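# Spread the towel flat beside the basket

## Task

Lay the towel out flat as a single layer, entirely resting on the table and, viewed from above, not overlapping the basket at all; the basket must end standing upright with all of its base on the table; finally release the towel and take both hands away from it.

## Robot and tools

Robot: two arms, left_arm with a left hand and right_arm with a right hand. In the scene frame, z = 0 is the table top, +z is up, +x reaches out over the table and left_arm sits on the +y side; image left and right do not match these names. Base positions in metres: left_arm (-0.028, +0.357, 0), right_arm (-0.025, -0.266, +0.050), each turned about one degree around z.

Frames: each arm reports its hand pose, velocities, Hand target and wrist-camera pose in its own base frame. The table and fixed cameras use the scene frame. Motion offsets are taken along the axes of that arm's current Hand target.

Hand point: a spot rigidly tied to the palm, 0.05 m in front of it. Its +z runs along straight fingers, +y points out of the palm, and +x runs across the palm away from the thumb on the right hand but toward the thumb on the left hand. Straight fingers extend 0.06 to 0.07 m past the point along +z and lie 0.06 m behind it along -y. A wrist bracket on the little-finger side can strike objects.

execute_actions(actions, cameras): actions is a list of actions; each action is a list of 1 to 15 rows, one row per 1/30 s step, and a short action repeats its final row to fill 15 steps. Every row is one flat list of 28 numbers in [-1, 1] covering both arms: left dx, dy, dz, rx, ry, rz; left little, ring, middle, index, thumb_bend, thumb_turn; left force_limit, speed; then the same 14 for the right arm. The six pose numbers are an offset, not a pose: they are measured from the Hand target as it was when that action began, and every row of the action counts from that same start. 1.0 equals 0.6 m of travel or 180 degrees; rx, ry, rz form a single rotation vector. Six zeros simply ask again for the current Hand target. The six motor numbers are absolute targets: +1 open or straight, -1 closed; thumb_turn -1 puts the thumb opposite the fingers, +1 beside the palm. force_limit maps -1 to about 0 N and +1 to 10 N at the fingertip (15 N for the two thumb motors). speed rises from almost nothing at -1 to full at +0.48 and stays full above that; close at -0.94 or slower for a gentle hold. No value means unchanged, so to keep a hand as it is, resend the last eight hand numbers you sent it; if you have sent none, use its hand_measured plus hand_force_limit and hand_speed. cameras takes names, ["all"] or []; images come by default only when actions is empty.

move(target, speed, blend, blocking, cameras): target is one 28-number row or a list of up to 15 such rows, laid out as above, each an offset from the Hand targets at the move's start (not chained from the previous row). speed is the path top speed in m/s, 0.002 to 4.3, default 0.25, with turning capped at twice that in rad/s; one value or one per target. blend is in metres, rounding corners of a list; 0 stops at each. blocking=false returns after about 0.5 s while motion continues. Paths do not avoid obstacles or the other arm; faster means harder impacts and more lag. Its result adds a move: line with an ending such as done, off_target, moving, held or fault, and limits such as paced or held.

wait(seconds 0 to 10) lets time pass with commands held. stop brakes a running move. zoom_image(camera, region [x0, y0, x1, y1] in pixels, at most 504 by 504) enlarges part of a latest image. show_instructions shows the reference pages. finished_scene(scene) ends the current scene, irreversibly; pass its number.

Cameras: cam_head_left, cam_head_right, cam_high (896x504), cam_left_wrist, cam_right_wrist (672x504, fisheye).

Results: end_effector_position (m) and end_effector_quat_wxyz in the base frame; Hand target, the commanded pose after clipping, from which the next offsets count; Joint velocities (may be omitted when near zero); joint positions and torques (torques include gravity and friction, so not proof of contact); hand_measured, hand_stopped_by (moving, target, force, stalled, fault) and hand_load_n, six values each in motor order; hand_force_limit and hand_speed; step positions for action calls; MOTOR HOT warnings; and the scene number.

Behaviour: the arm tracks loosely. It often rests 1 to 3 cm (sometimes 5) short, usually low; waiting won't fix this, but resending the missing distance as an offset can. Orientation commands are clipped to 40 degrees from the measured one per step. Tiny moves may not start. A blocked arm keeps pushing until commanded back past its hand point. Avoid paths near an arm's own base.

Gripping: with thumb_turn at -1 the hand closes on things 0.035 to 0.065 m thick, or handles down to 0.025 m. Closed fingers alone do not pinch thin cloth against the palm, so pinch between thumb and fingers. A motor only starts when its target changes by at least 0.002; to squeeze harder raise force_limit and send a more-closed target; to loosen send a more-open one. A dropped grip shows as hand_load_n near 0.

Avoid: hard hits on the table or fixed things, any contact or squeeze between the two hands, releasing something while it moves, dropping items, knocking the basket over, anything leaving the table, heavy finger loads, and long stretched or straining holds that overheat motors (at 100 C the arm goes limp for a while).

Each tool is called after "Request:" as name(argument=value, ...) on one line, values as JSON.

Reference images:

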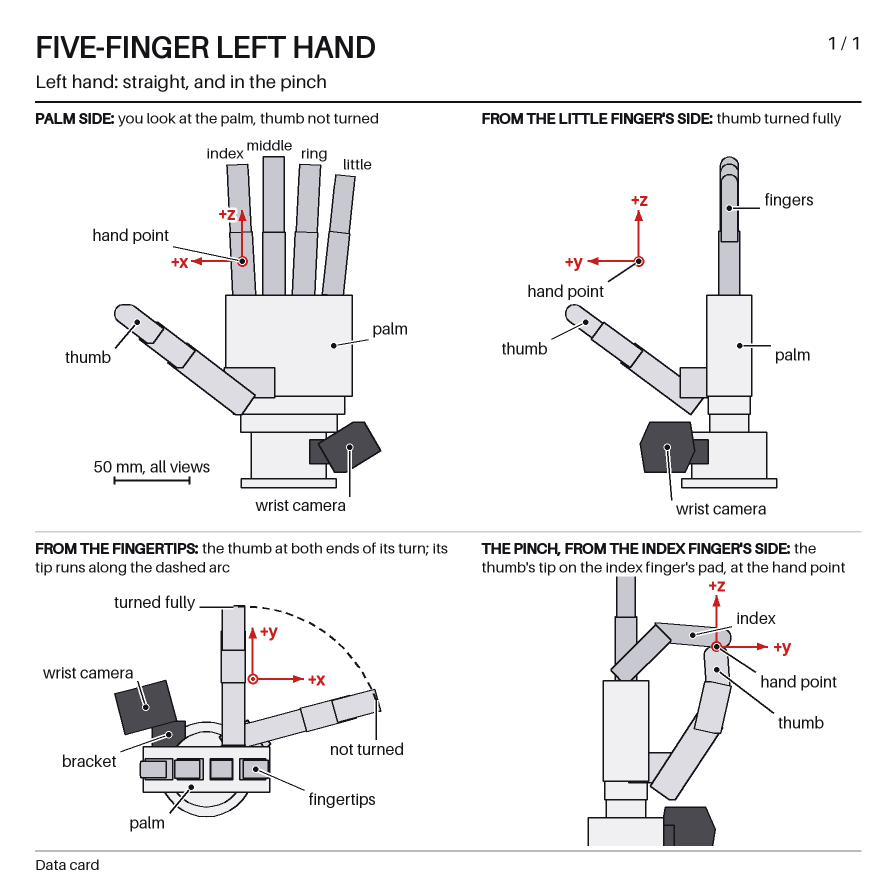

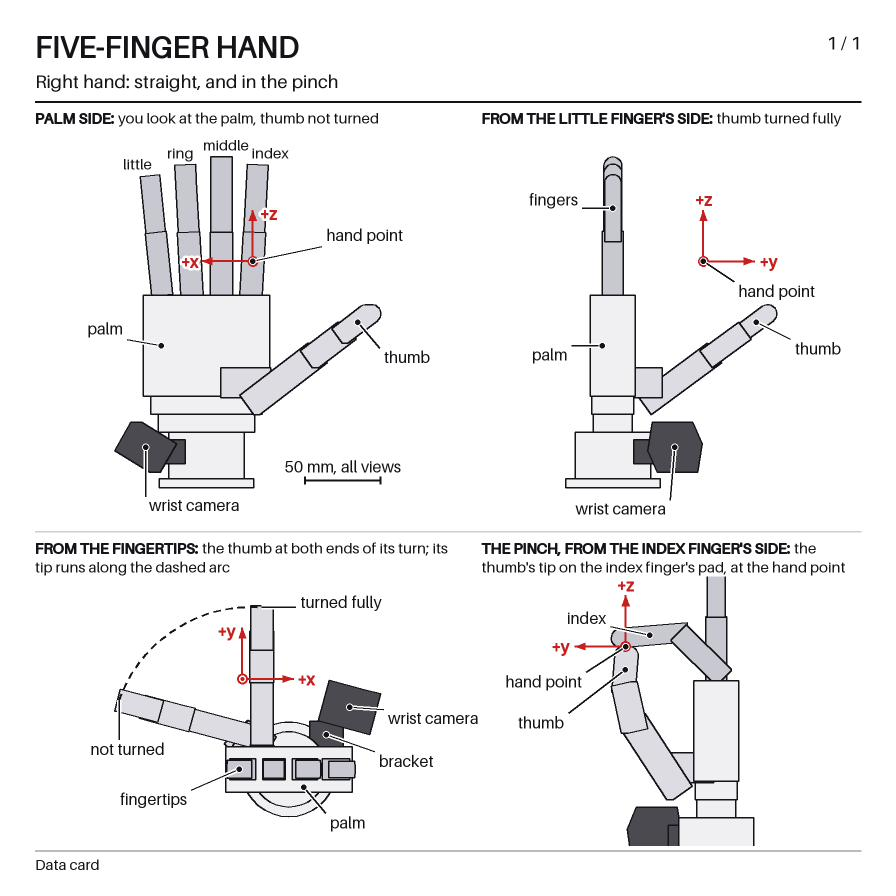

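## Session

Request:
execute_actions(actions=[])

Scene clock: 0.00 s.
left_arm: end_effector_position=(+0.3903, -0.1478, +0.1292) hand_measured=(+1.000, +1.000, +1.000, +1.000, +1.000, +1.000) hand_load_n=(+0.0, +0.0, +0.0, +0.0, +0.0, +0.0) hand_stopped_by=(target, target, target, target, target, target) hand_force_limit=0.00 hand_speed=-0.80 end_effector_quat_wxyz=(-0.007, +0.114, +0.986, -0.119) | right_arm: end_effector_position=(+0.2837, +0.1339, +0.2156) hand_measured=(+1.000, +1.000, +1.000, +1.000, +1.000, +1.000) hand_load_n=(+0.0, +0.0, +0.0, +0.0, +0.0, +0.0) hand_stopped_by=(target, target, target, target, target, target) hand_force_limit=0.00 hand_speed=-0.80 end_effector_quat_wxyz=(+0.129, +0.952, -0.276, +0.017)
Joint positions: left_arm=[-0.381 1.534 1.256 -1.242 0.233 1.415] | right_arm=[0.556 1.453 1.323 -1.612 0.198 -0.434]
Joint velocities: within noise
Joint torques (N m): no reading
Heat: left arm: hottest waist 41 °C; right arm: hottest wrist yaw 35 °C.
Hand target: left_arm +0.3982, -0.1510, +0.1369; +0.004, +0.116, +0.986, -0.122 | right_arm +0.2892, +0.1373, +0.2232; +0.119, +0.953, -0.277, +0.026

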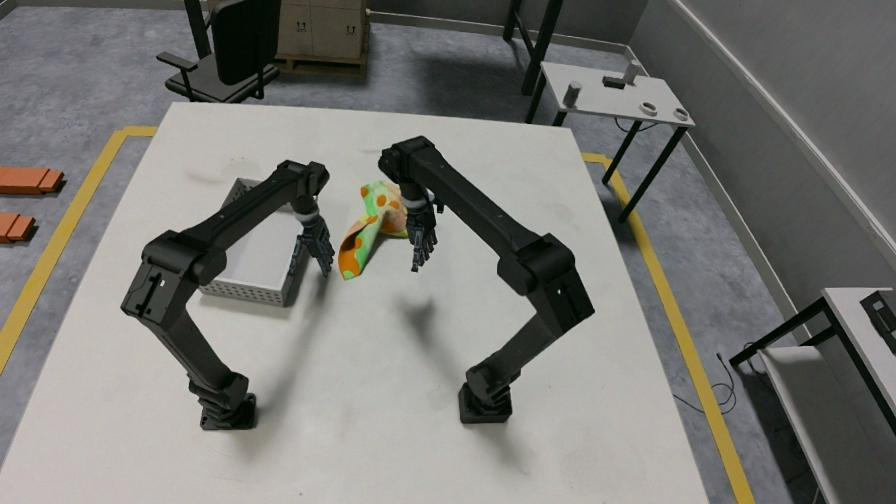

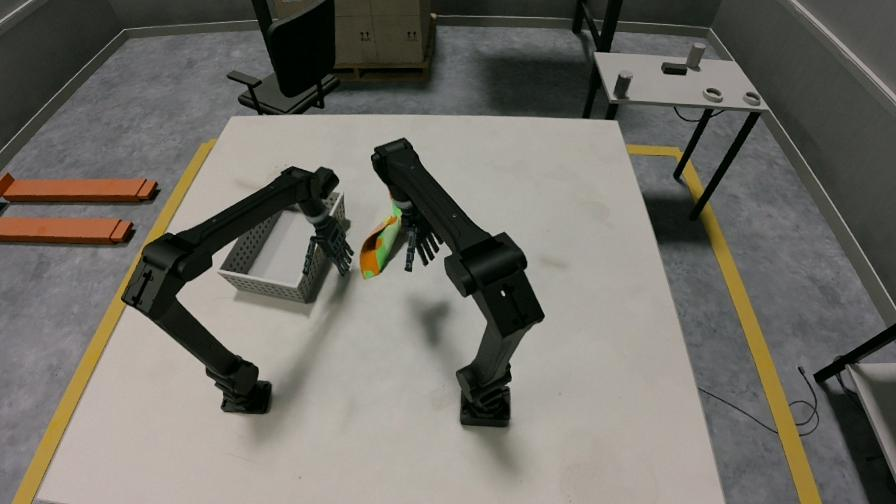

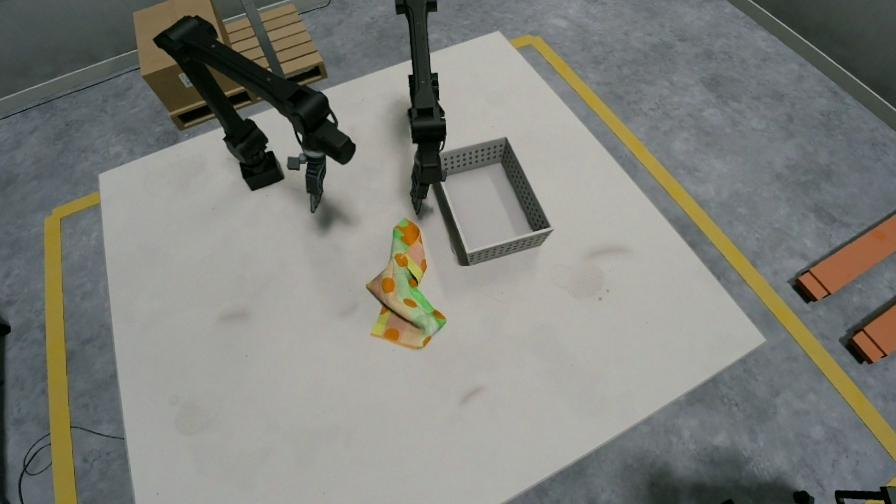

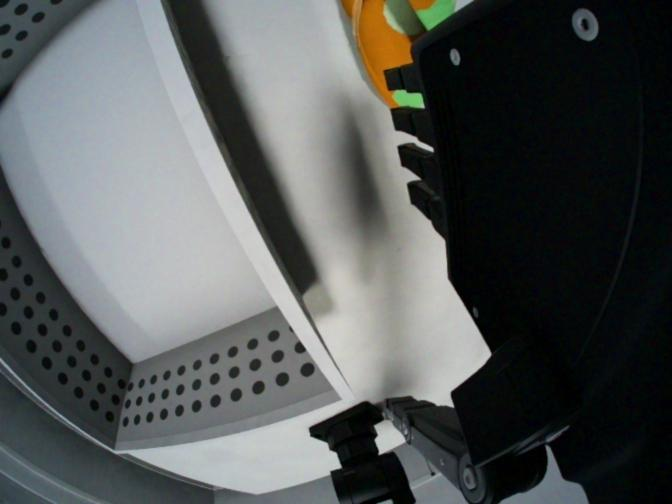

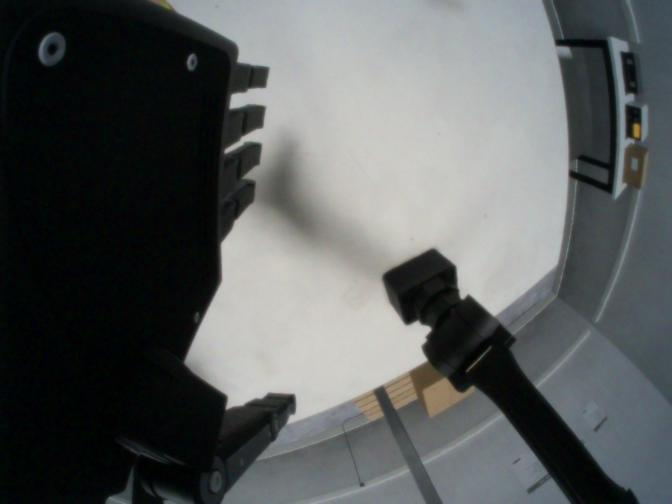

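Request:
zoom_image(camera="cam_high", region=[300, 130, 580, 390])

Request:
zoom_image(camera="cam_head_left", region=[180, 130, 460, 330])

Scaled by 1.800 from the camera's 896x504 image, which has a finer 1280x720 frame.

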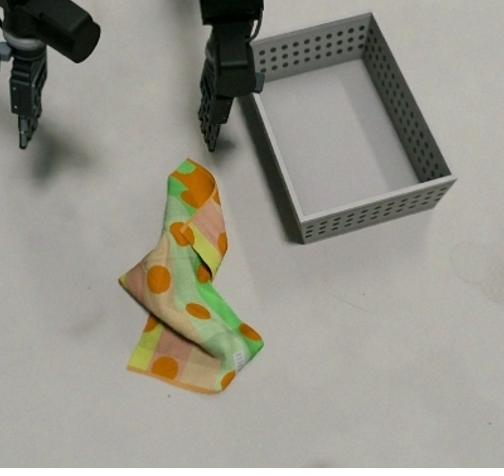

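Scaled by 1.800 from the camera's 896x504 image, which has a finer 1280x720 frame.

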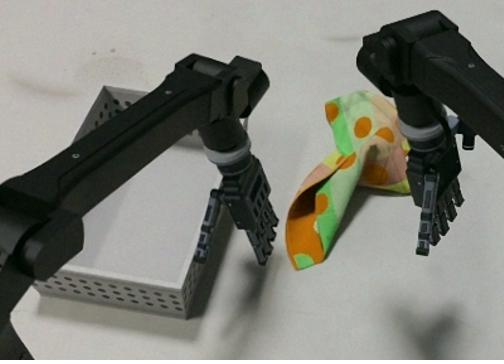

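Request:
move(target=[[0.01, 0.08, -0.33, 0,0,0, 1,1,1,1,1,1,0,0.3, 0,0,-0.1,0,0,0, 1,1,1,1,1,1,0,0.3],[0.308,0.177,-0.398,0,0,0, 1,1,1,1,1,1,0,0.3, 0.096,0.43,-0.027,0,0,0, 1,1,1,1,1,1,0,0.3]], cameras=["all"], blend=0.05)

Scene clock: 9.47 s.
left_arm: end_effector_position=(+0.2475, +0.0470, +0.3382) hand_measured=(+1.000, +1.000, +1.000, +1.000, +1.000, +1.000) hand_load_n=(-0.5, +0.0, +0.0, +0.0, +0.0, +0.0) hand_stopped_by=(target, target, target, target, target, target) hand_force_limit=0.00 hand_speed=0.30 end_effector_quat_wxyz=(+0.136, +0.087, +0.984, -0.070) | right_arm: end_effector_position=(+0.2032, -0.1001, +0.3003) hand_measured=(+1.000, +1.000, +1.000, +1.000, +1.000, +1.000) hand_load_n=(+0.0, +0.0, +0.0, +0.0, +0.0, +0.0) hand_stopped_by=(target, target, target, target, target, target) hand_force_limit=0.00 hand_speed=0.30 end_effector_quat_wxyz=(+0.116, +0.950, -0.285, +0.051)
Joint positions: left_arm=[0.071 0.907 1.282 -1.695 0.179 1.795] | right_arm=[-0.074 1.008 1.189 -1.7 0.248 -1.068]
Joint torques (N m): left_arm=[-0.62 -2.43 7.32 0.76 -0.03 0.12] | right_arm=[-0.5 -6.12 7.3 0.23 0.28 -0.22]
Heat: left arm: hottest waist 40 °C; right arm: hottest wrist yaw 35 °C.
Hand target: left_arm +0.2474, +0.0489, +0.3365; +0.004, +0.116, +0.986, -0.122 | right_arm +0.2003, -0.1000, +0.3003; +0.119, +0.953, -0.277, +0.026
Off the commanded pose: left_arm 0.003 m, 17 deg | right_arm 0.003 m, 3 deg.
joint sent to its limit (left arm) — joint 4 (wrist pitch), lower limit. The joint targets are off in orientation, not in position.
joint sent to its limit (right arm) — joint 4 (wrist pitch), lower limit. The joint targets still meet the commanded pose.
move: off_target (left_arm, right_arm)

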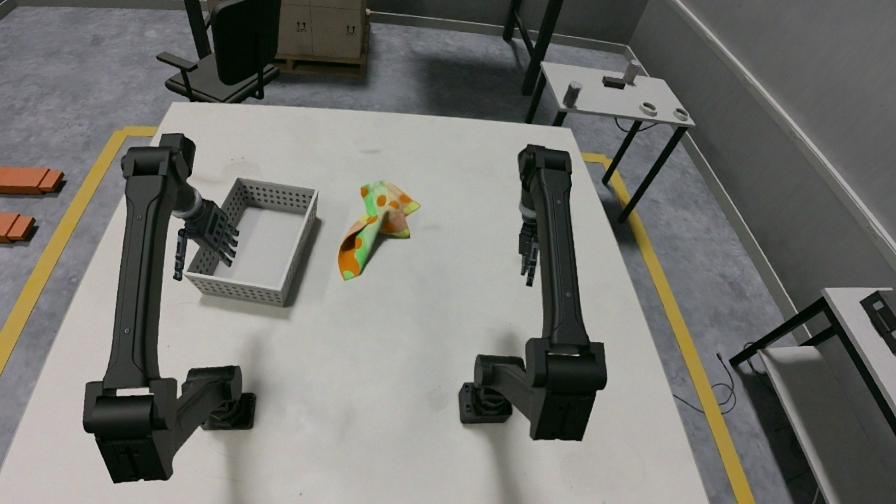

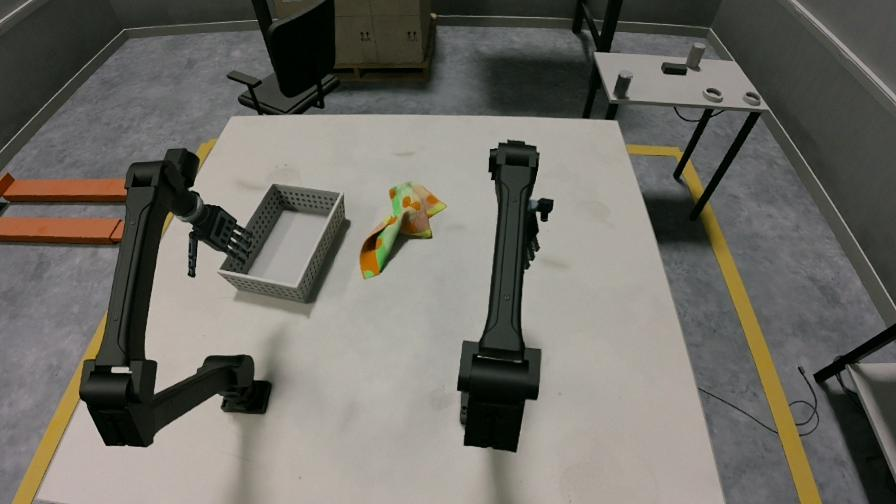

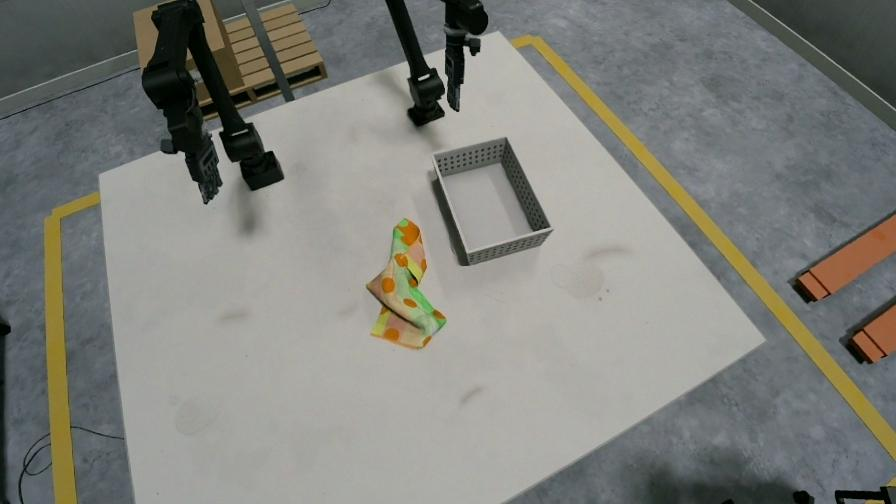

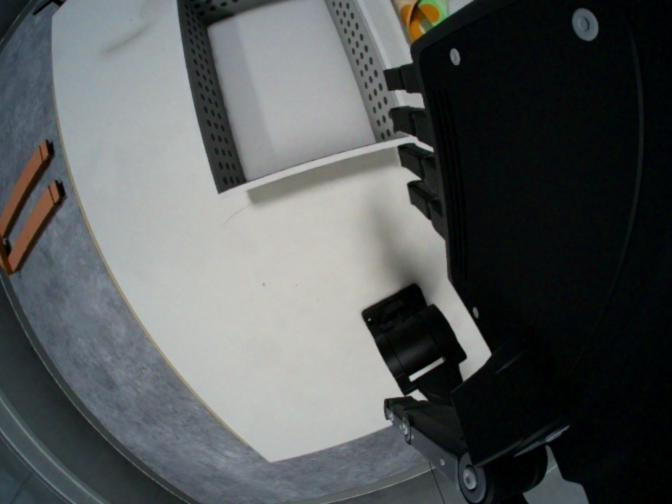

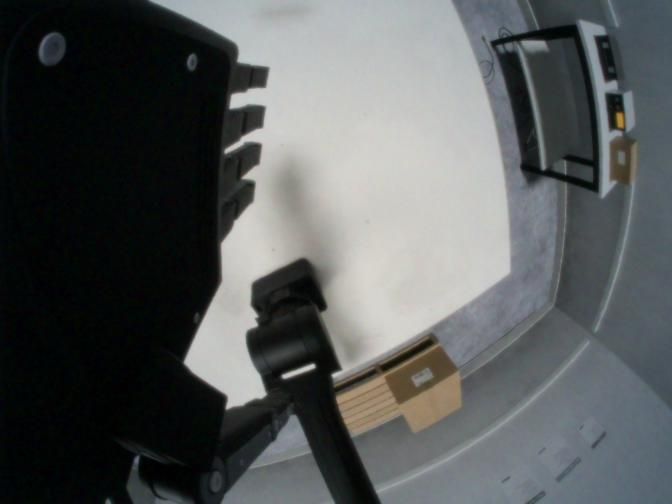

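Request:
zoom_image(camera="cam_high", region=[340, 200, 480, 370])

Request:
zoom_image(camera="cam_head_left", region=[310, 160, 450, 300])

Request:
zoom_image(camera="cam_head_right", region=[330, 160, 470, 300])

Scaled by 2.965 from the camera's 896x504 image, which has a finer 1280x720 frame.

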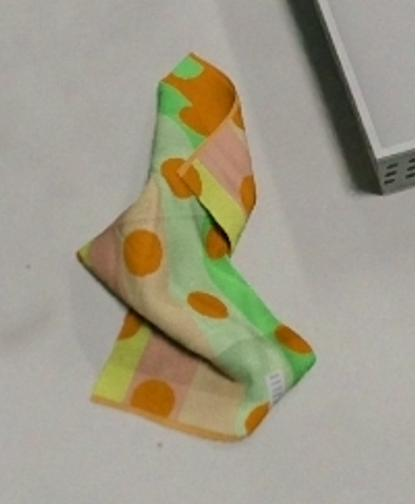

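Scaled by 3.600 from the camera's 896x504 image, which has a finer 1280x720 frame.

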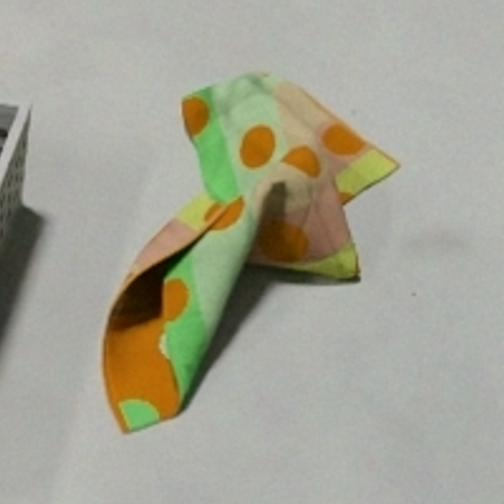

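Scaled by 3.600 from the camera's 896x504 image, which has a finer 1280x720 frame.

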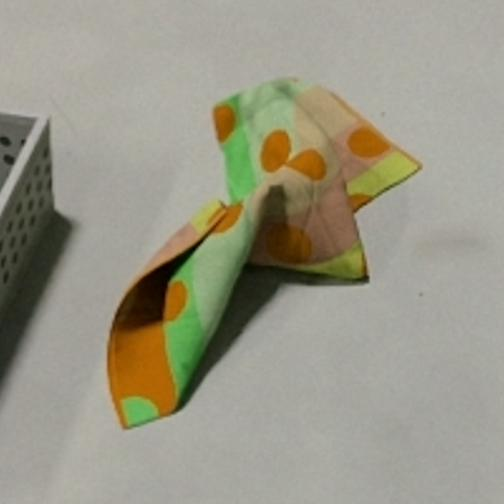

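Request:
move(target=[0,0,0,0,0,0, 1,1,1,1,1,1,0,0.3, 0.004,-0.768,-0.167,0,0,0, 1,1,1,1,1,1,0,0.3], cameras=["cam_high","cam_right_wrist"])

Scene clock: 21.40 s.
left_arm: end_effector_position=(+0.2475, +0.0470, +0.3382) hand_measured=(+1.000, +1.000, +1.000, +1.000, +1.000, +1.000) hand_load_n=(+0.0, +0.0, +0.0, +0.0, +0.0, +0.0) hand_stopped_by=(target, target, target, target, target, target) hand_force_limit=0.00 hand_speed=0.30 end_effector_quat_wxyz=(+0.136, +0.087, +0.984, -0.070) | right_arm: end_effector_position=(+0.4429, +0.2937, +0.2812) hand_measured=(+1.000, +1.000, +1.000, +1.000, +1.000, +1.000) hand_load_n=(+0.0, +0.0, +0.0, +0.0, +0.0, +0.0) hand_stopped_by=(target, target, target, target, target, target) hand_force_limit=0.00 hand_speed=0.30 end_effector_quat_wxyz=(+0.031, +0.962, -0.252, +0.103)
Joint positions: left_arm=[0.071 0.907 1.282 -1.695 0.179 1.795] | right_arm=[0.652 1.884 2.097 -1.704 0.201 -0.415]
Joint torques (N m): left_arm=[0.32 -1.96 7.41 0.57 0 0.19] | right_arm=[-1.67 -21.3 12.4 0.35 0.21 0.12]
Heat: left arm: hottest waist 40 °C; right arm: hottest elbow 35 °C.
Hand target: left_arm +0.2474, +0.0489, +0.3365; +0.004, +0.116, +0.986, -0.122 | right_arm +0.4502, +0.3001, +0.3000; +0.119, +0.953, -0.277, +0.026
Off the commanded pose: left_arm 0.003 m, 17 deg | right_arm 0.021 m, 14 deg.
joint sent to its limit (left arm) — joint 4 (wrist pitch), lower limit. The joint targets are off in orientation, not in position.
joint sent to its limit (right arm) — joint 4 (wrist pitch), lower limit. The joint targets are off in orientation, not in position.
move: off_target (left_arm, right_arm)
Images, in order (width x height): cam_high 896x504, cam_right_wrist 672x504.

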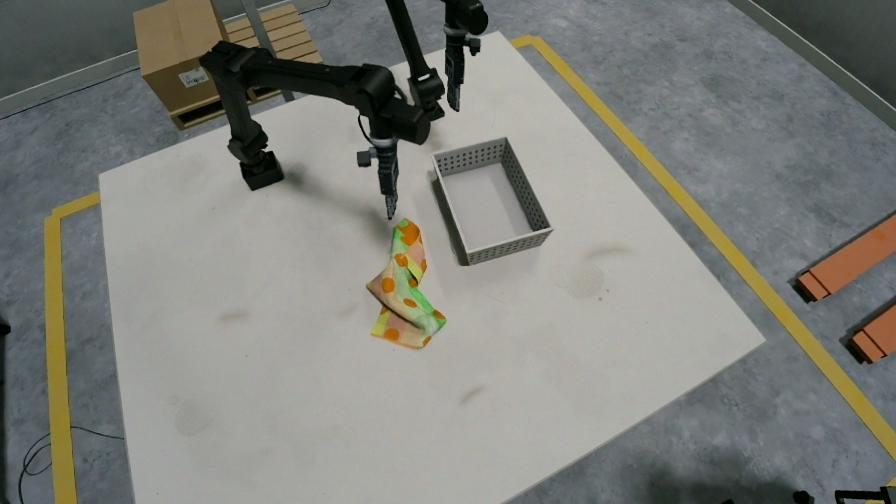

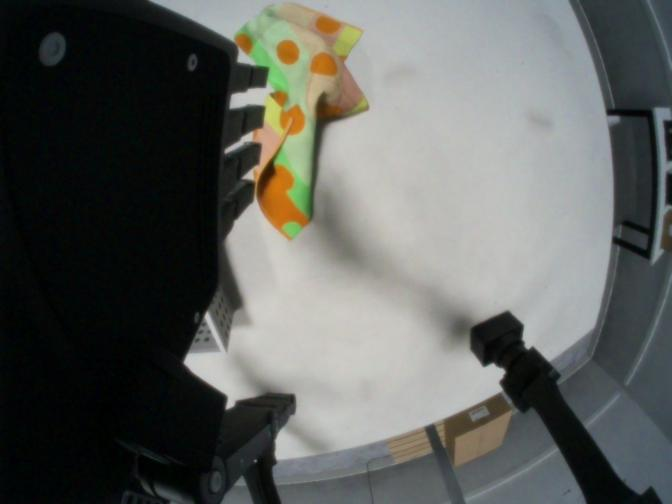

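Request:
zoom_image(camera="cam_right_wrist", region=[210, 0, 410, 250])

Scaled by 2.016 from the camera's 672x504 image, which has a finer 960x720 frame.

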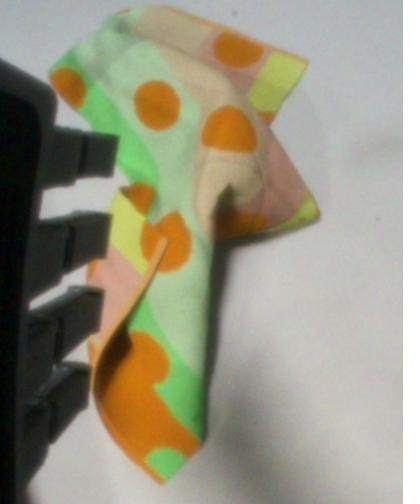

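Request:
move(target=[-0.119,-0.138,0.039,0.172,-0.344,-0.471, 1,1,1,1,0,-1,-0.2,0.3, -0.003,0.303,0.152,0.346,0.106,0.327, 1,1,1,1,0,-1,-0.2,0.3], cameras=["all"])

Scene clock: 38.90 s.
left_arm: end_effector_position=(+0.2953, -0.0481, +0.3303) hand_measured=(+1.000, +1.000, +1.000, +1.000, +0.000, -1.000) hand_load_n=(+0.0, +0.0, +0.0, +0.0, +0.0, +0.0) hand_stopped_by=(target, target, target, target, target, target) hand_force_limit=-0.20 hand_speed=0.30 end_effector_quat_wxyz=(-0.350, +0.613, -0.621, +0.342) | right_arm: end_effector_position=(+0.3461, +0.1308, +0.2460) hand_measured=(+1.000, +1.000, +1.000, +1.000, +0.000, -1.000) hand_load_n=(+0.0, +0.0, +0.0, +0.0, +0.5, +0.0) hand_stopped_by=(target, target, target, target, target, target) hand_force_limit=-0.20 hand_speed=0.30 end_effector_quat_wxyz=(-0.344, +0.625, -0.606, +0.352)
Joint positions: left_arm=[-0.115 0.571 0.918 -0.899 -0.102 -0.044] | right_arm=[0.448 0.749 0.753 -0.593 0.377 0.214]
Joint torques (N m): left_arm=[-1.08 -1.26 8.23 2.29 -0.21 -0.18] | right_arm=[-1.08 -4.48 8.73 2.63 0.38 0.11]
Heat: left arm: hottest waist 40 °C; right arm: hottest elbow 37 °C.
Hand target: left_arm +0.2975, -0.0512, +0.3362; -0.354, +0.612, -0.612, +0.354 | right_arm +0.3500, +0.1303, +0.2499; -0.354, +0.613, -0.612, +0.354
Off the commanded pose: left_arm 0.007 m, 2 deg | right_arm 0.006 m, 2 deg.
move: done

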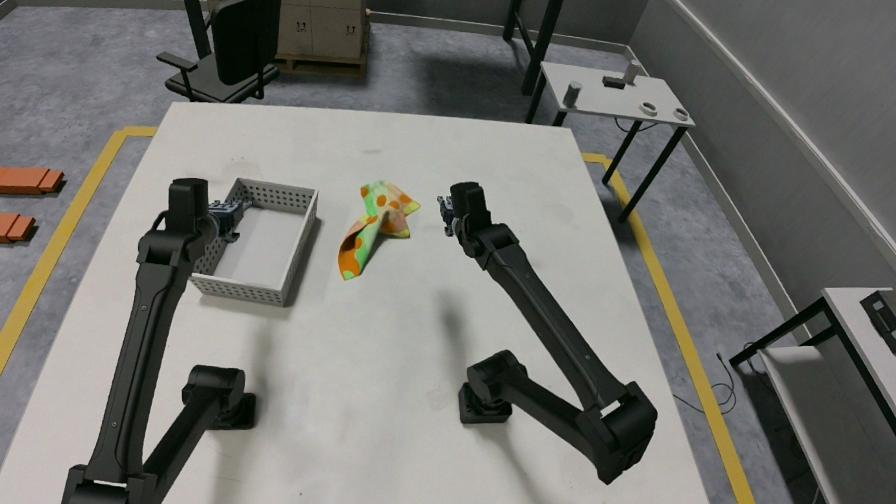

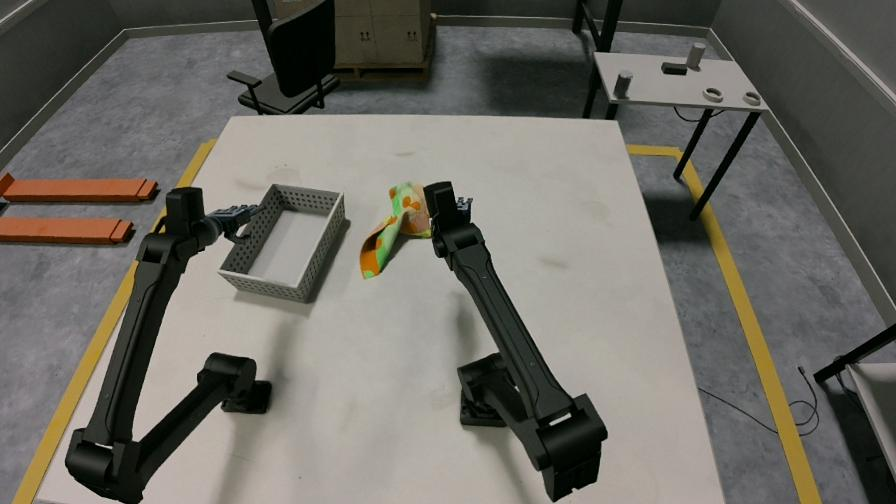

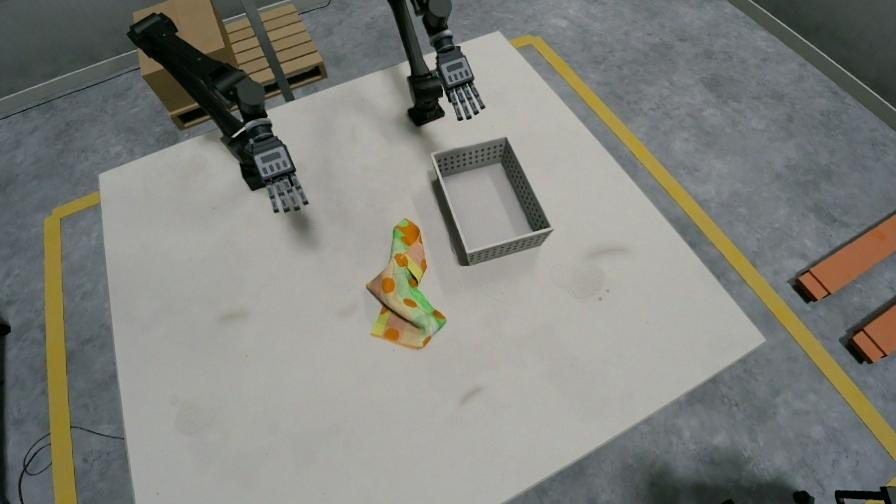

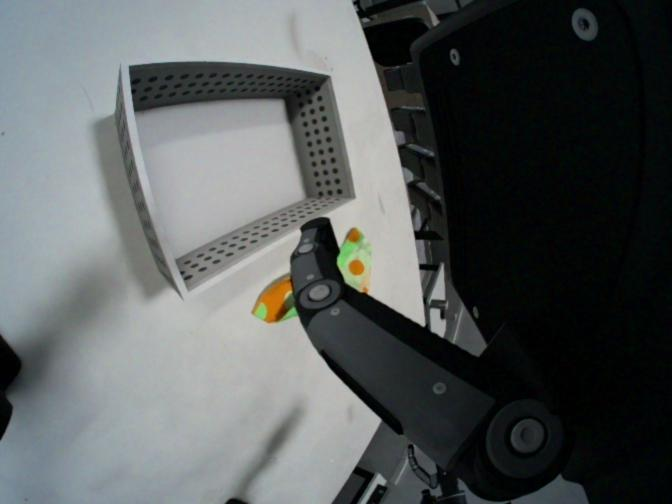

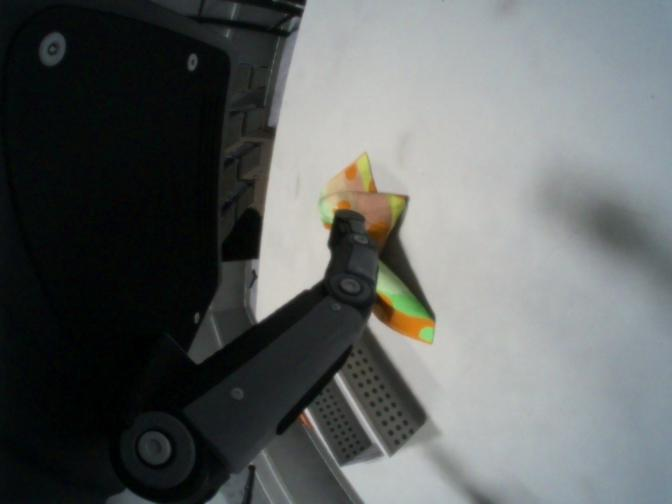

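Request:
move(target=[0,0,0,0,0,0, 1,1,1,1,0,-1,-0.2,0.3, -0.43,0.259,0.219,0,0,0, 1,1,0.3,0.3,0.5,-1,-0.2,0.3], cameras=["all"])

Scene clock: 43.80 s.
left_arm: end_effector_position=(+0.2953, -0.0482, +0.3303) hand_measured=(+1.000, +1.000, +1.000, +1.000, +0.000, -1.000) hand_load_n=(+0.0, +0.0, +0.0, +0.0, +0.0, +0.0) hand_stopped_by=(target, target, target, target, target, target) hand_force_limit=-0.20 hand_speed=0.30 end_effector_quat_wxyz=(-0.350, +0.613, -0.621, +0.342) | right_arm: end_effector_position=(+0.3715, +0.3665, +0.0266) hand_measured=(+1.000, +1.000, +0.300, +0.300, +0.500, -1.000) hand_load_n=(+0.0, +0.0, +0.0, +0.0, +0.0, +0.0) hand_stopped_by=(target, target, target, target, target, target) hand_force_limit=-0.20 hand_speed=0.30 end_effector_quat_wxyz=(-0.323, +0.634, -0.604, +0.360)
Joint positions: left_arm=[-0.115 0.571 0.918 -0.899 -0.102 -0.045] | right_arm=[0.964 1.596 0.816 -0.075 0.79 0.607]
Joint torques (N m): left_arm=[-0.73 -0.85 8.42 2.65 -0.2 -0.15] | right_arm=[-0.91 -14.8 9.99 2.09 0.65 0.1]
Heat: left arm: hottest waist 39 °C; right arm: hottest elbow 37 °C.
Hand target: left_arm +0.2975, -0.0512, +0.3362; -0.354, +0.612, -0.612, +0.354 | right_arm +0.3862, +0.3880, +0.0494; -0.354, +0.613, -0.612, +0.354
Off the commanded pose: left_arm 0.007 m, 2 deg | right_arm 0.035 m, 4 deg.
move: off_target (right_arm)

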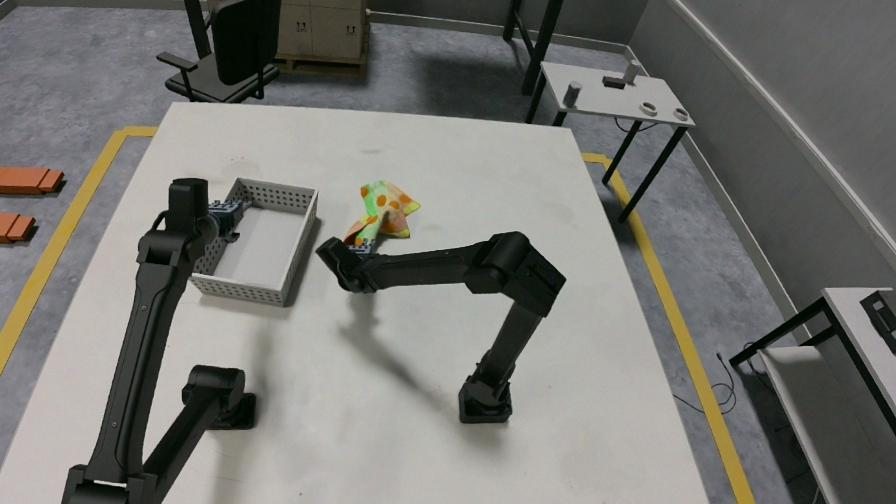

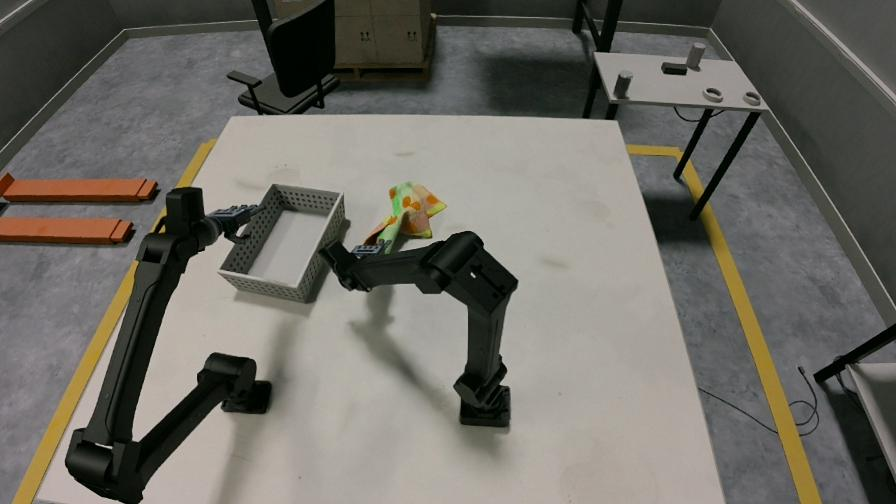

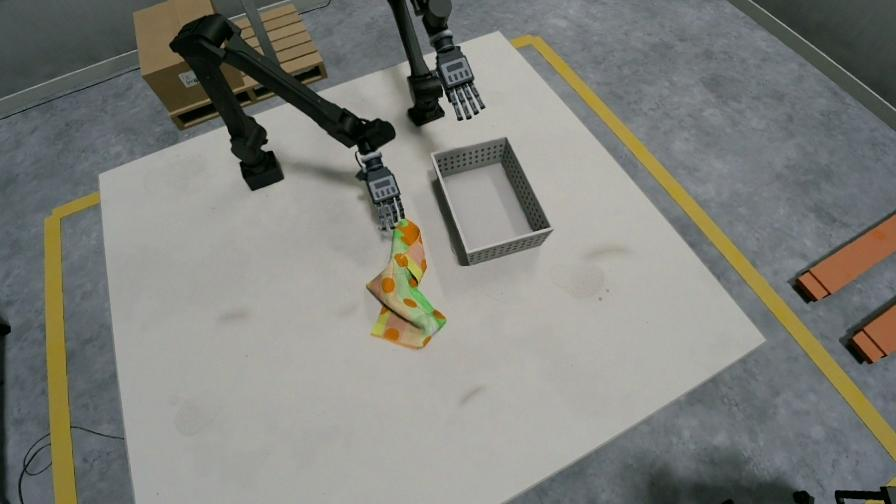

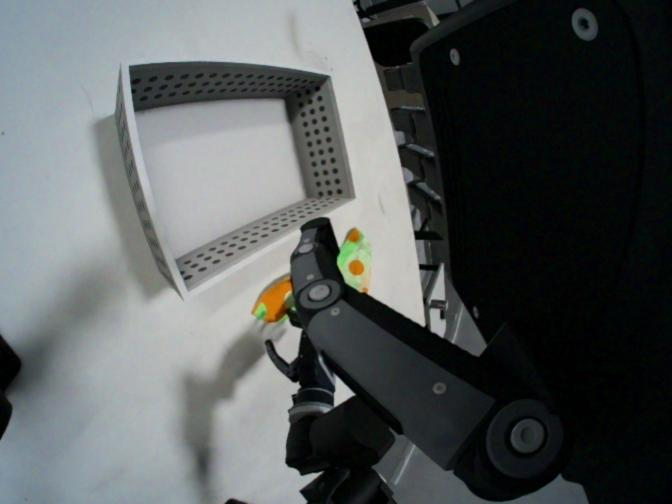

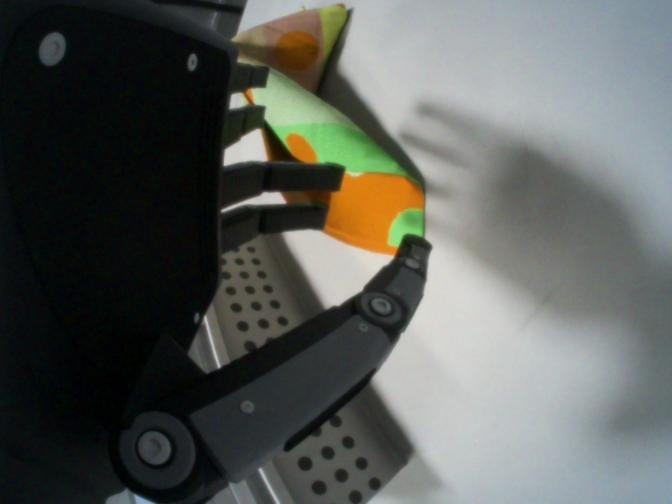

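Request:
move(target=[0,0,0,0,0,0, 1,1,1,1,0,-1,-0.2,0.3, -0.033,0.046,0.0535,0,0,0, 1,1,0.3,0.3,0.5,-1,-0.2,0.3], cameras=["cam_head_left","cam_high","cam_right_wrist"], speed=0.1)

Scene clock: 45.60 s.
left_arm: end_effector_position=(+0.2953, -0.0482, +0.3303) hand_measured=(+1.000, +1.000, +1.000, +1.000, +0.000, -1.000) hand_load_n=(+0.0, +0.0, +0.0, +0.0, +0.0, +0.0) hand_stopped_by=(target, target, target, target, target, target) hand_force_limit=-0.20 hand_speed=0.30 end_effector_quat_wxyz=(-0.350, +0.613, -0.621, +0.342) | right_arm: end_effector_position=(+0.3851, +0.3859, -0.0096) hand_measured=(+1.000, +1.000, +0.300, +0.300, +0.500, -1.000) hand_load_n=(+0.0, +0.0, +0.0, +0.0, +0.0, +0.5) hand_stopped_by=(target, target, target, target, target, target) hand_force_limit=-0.20 hand_speed=0.30 end_effector_quat_wxyz=(-0.326, +0.632, -0.604, +0.360)
Joint positions: left_arm=[-0.115 0.571 0.918 -0.899 -0.102 -0.045] | right_arm=[0.964 1.727 0.855 0.021 0.79 0.608]
Joint torques (N m): left_arm=[-1.08 -0.62 8.27 2.37 -0.23 -0.2] | right_arm=[-0.67 -15.85 9.36 2.14 0.63 0.1]
Heat: left arm: hottest waist 39 °C; right arm: hottest elbow 37 °C.
Hand target: left_arm +0.2975, -0.0512, +0.3362; -0.354, +0.612, -0.612, +0.354 | right_arm +0.4002, +0.4077, +0.0094; -0.354, +0.613, -0.612, +0.354
Off the commanded pose: left_arm 0.007 m, 2 deg | right_arm 0.033 m, 4 deg.
move: off_target (right_arm)
Images, in order (width x height): cam_head_left 896x504, cam_high 896x504, cam_right_wrist 672x504.

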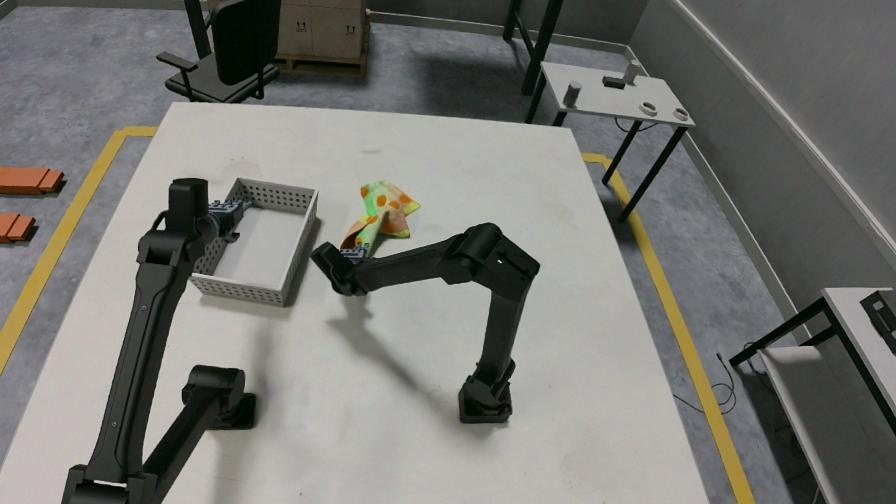

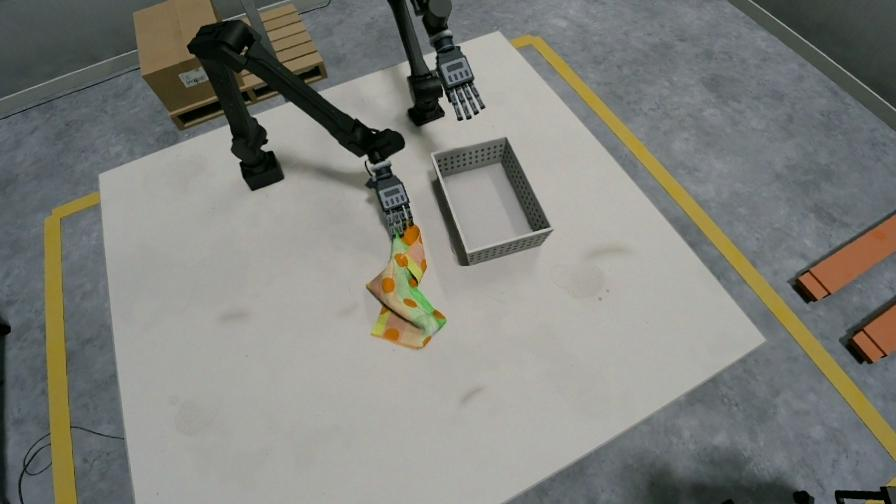

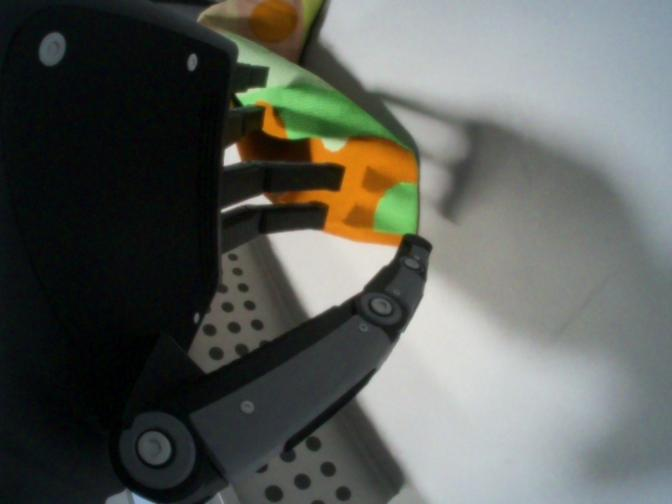

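Request:
move(target=[0,0,0,0,0,0, 1,1,1,1,0,-1,-0.2,0.3, 0.0,0.026,0.038,0,0,0, 1,1,0.3,0.3,0.5,-1,-0.2,0.3], cameras=["cam_right_wrist"], speed=0.08)

Request:
zoom_image(camera="cam_right_wrist", region=[220, 80, 520, 330])

Scene clock: 48.63 s.
left_arm: end_effector_position=(+0.2953, -0.0482, +0.3303) hand_measured=(+1.000, +1.000, +1.000, +1.000, +0.000, -1.000) hand_load_n=(+0.0, +0.0, +0.0, +0.0, +0.0, +0.0) hand_stopped_by=(target, target, target, target, target, target) hand_force_limit=-0.20 hand_speed=0.30 end_effector_quat_wxyz=(-0.350, +0.613, -0.621, +0.342) | right_arm: end_effector_position=(+0.3968, +0.3935, -0.0257) hand_measured=(+1.000, +1.000, +0.300, +0.300, +0.500, -1.000) hand_load_n=(+0.0, +0.0, +0.0, +0.0, +0.0, +0.0) hand_stopped_by=(target, target, target, target, target, target) hand_force_limit=-0.20 hand_speed=0.30 end_effector_quat_wxyz=(-0.338, +0.623, -0.610, +0.356)
Joint positions: left_arm=[-0.115 0.571 0.918 -0.899 -0.102 -0.045] | right_arm=[0.951 1.787 0.866 0.103 0.781 0.608]
Joint torques (N m): left_arm=[-0.73 -1.14 8.27 2.47 -0.24 -0.13] | right_arm=[-0.62 -15.5 8.75 2.14 0.41 -0.11]
Heat: left arm: hottest waist 39 °C; right arm: hottest elbow 37 °C.
Hand target: left_arm +0.2975, -0.0512, +0.3362; -0.354, +0.612, -0.612, +0.354 | right_arm +0.4123, +0.4077, -0.0155; -0.354, +0.613, -0.612, +0.354
Off the commanded pose: left_arm 0.007 m, 2 deg | right_arm 0.023 m, 2 deg.
move: off_target (right_arm)
Images, in order (width x height): cam_right_wrist 672x504.

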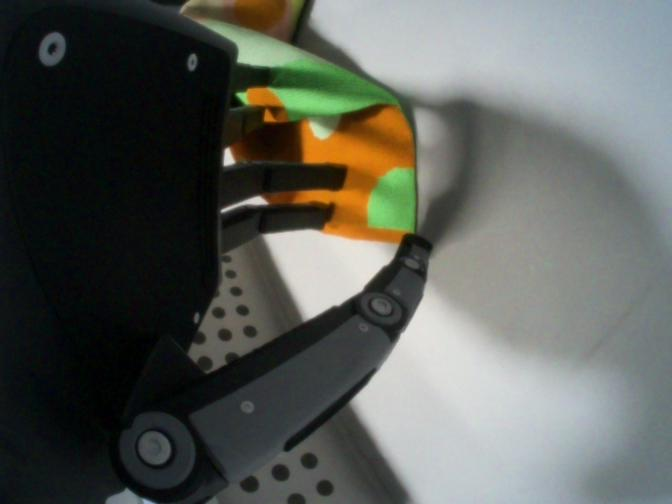

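Scaled by 1.680 from the camera's 672x504 image, which has a finer 960x720 frame.

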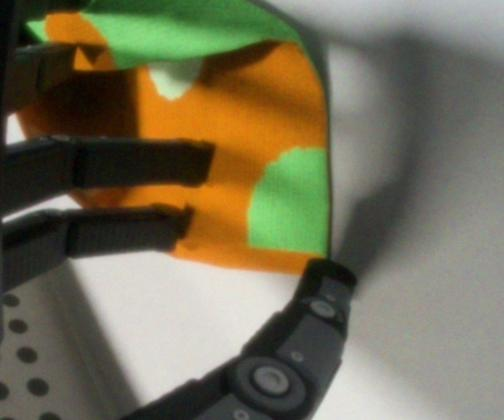

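Request:
move(target=[0,0,0,0,0,0, 1,1,1,1,0,-1,-0.2,0.3, 0.025,0.024,0.008,0,0,0, 1,1,0.3,0.3,0.5,-1,-0.2,0.3], cameras=["cam_right_wrist"], speed=0.08)

Request:
zoom_image(camera="cam_right_wrist", region=[220, 80, 520, 330])

Scene clock: 50.23 s.
left_arm: end_effector_position=(+0.2953, -0.0482, +0.3303) hand_measured=(+1.000, +1.000, +1.000, +1.000, +0.000, -1.000) hand_load_n=(+0.0, +0.0, +0.0, +0.0, +0.0, +0.0) hand_stopped_by=(target, target, target, target, target, target) hand_force_limit=-0.20 hand_speed=0.30 end_effector_quat_wxyz=(-0.350, +0.613, -0.621, +0.342) | right_arm: end_effector_position=(+0.4082, +0.3980, -0.0235) hand_measured=(+1.000, +1.000, +0.300, +0.300, +0.500, -1.000) hand_load_n=(+0.0, +0.0, +0.0, +0.0, +0.0, +0.0) hand_stopped_by=(target, target, target, target, target, target) hand_force_limit=-0.20 hand_speed=0.30 end_effector_quat_wxyz=(-0.358, +0.609, -0.615, +0.351)
Joint positions: left_arm=[-0.115 0.571 0.918 -0.899 -0.102 -0.045] | right_arm=[0.937 1.801 0.866 0.169 0.77 0.604]
Joint torques (N m): left_arm=[-1.38 -0.62 8.23 2.66 -0.22 -0.2] | right_arm=[-1.44 -15.97 4.71 2.32 0.4 -0.19]
Heat: left arm: hottest waist 39 °C; right arm: hottest elbow 37 °C.
Hand target: left_arm +0.2975, -0.0512, +0.3362; -0.354, +0.612, -0.612, +0.354 | right_arm +0.4093, +0.3927, -0.0303; -0.354, +0.612, -0.612, +0.354
Off the commanded pose: left_arm 0.007 m, 2 deg | right_arm 0.009 m, 1 deg.
move: done
Images, in order (width x height): cam_right_wrist 672x504.

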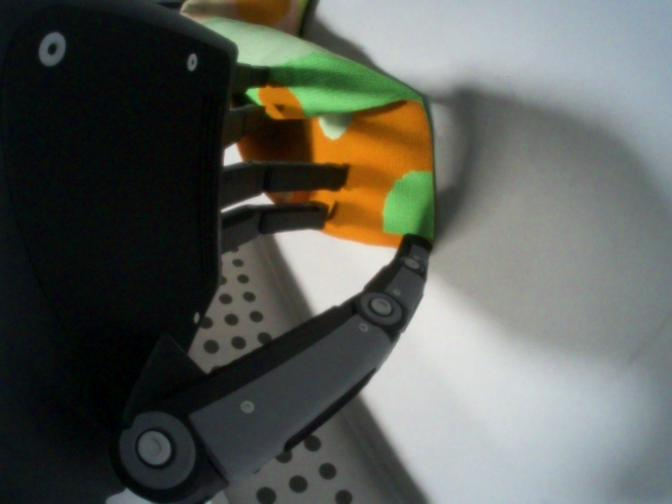

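Scaled by 1.680 from the camera's 672x504 image, which has a finer 960x720 frame.

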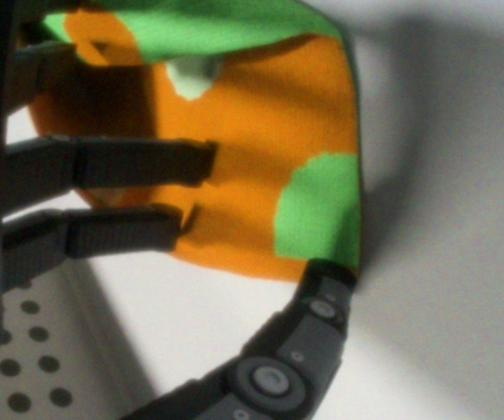

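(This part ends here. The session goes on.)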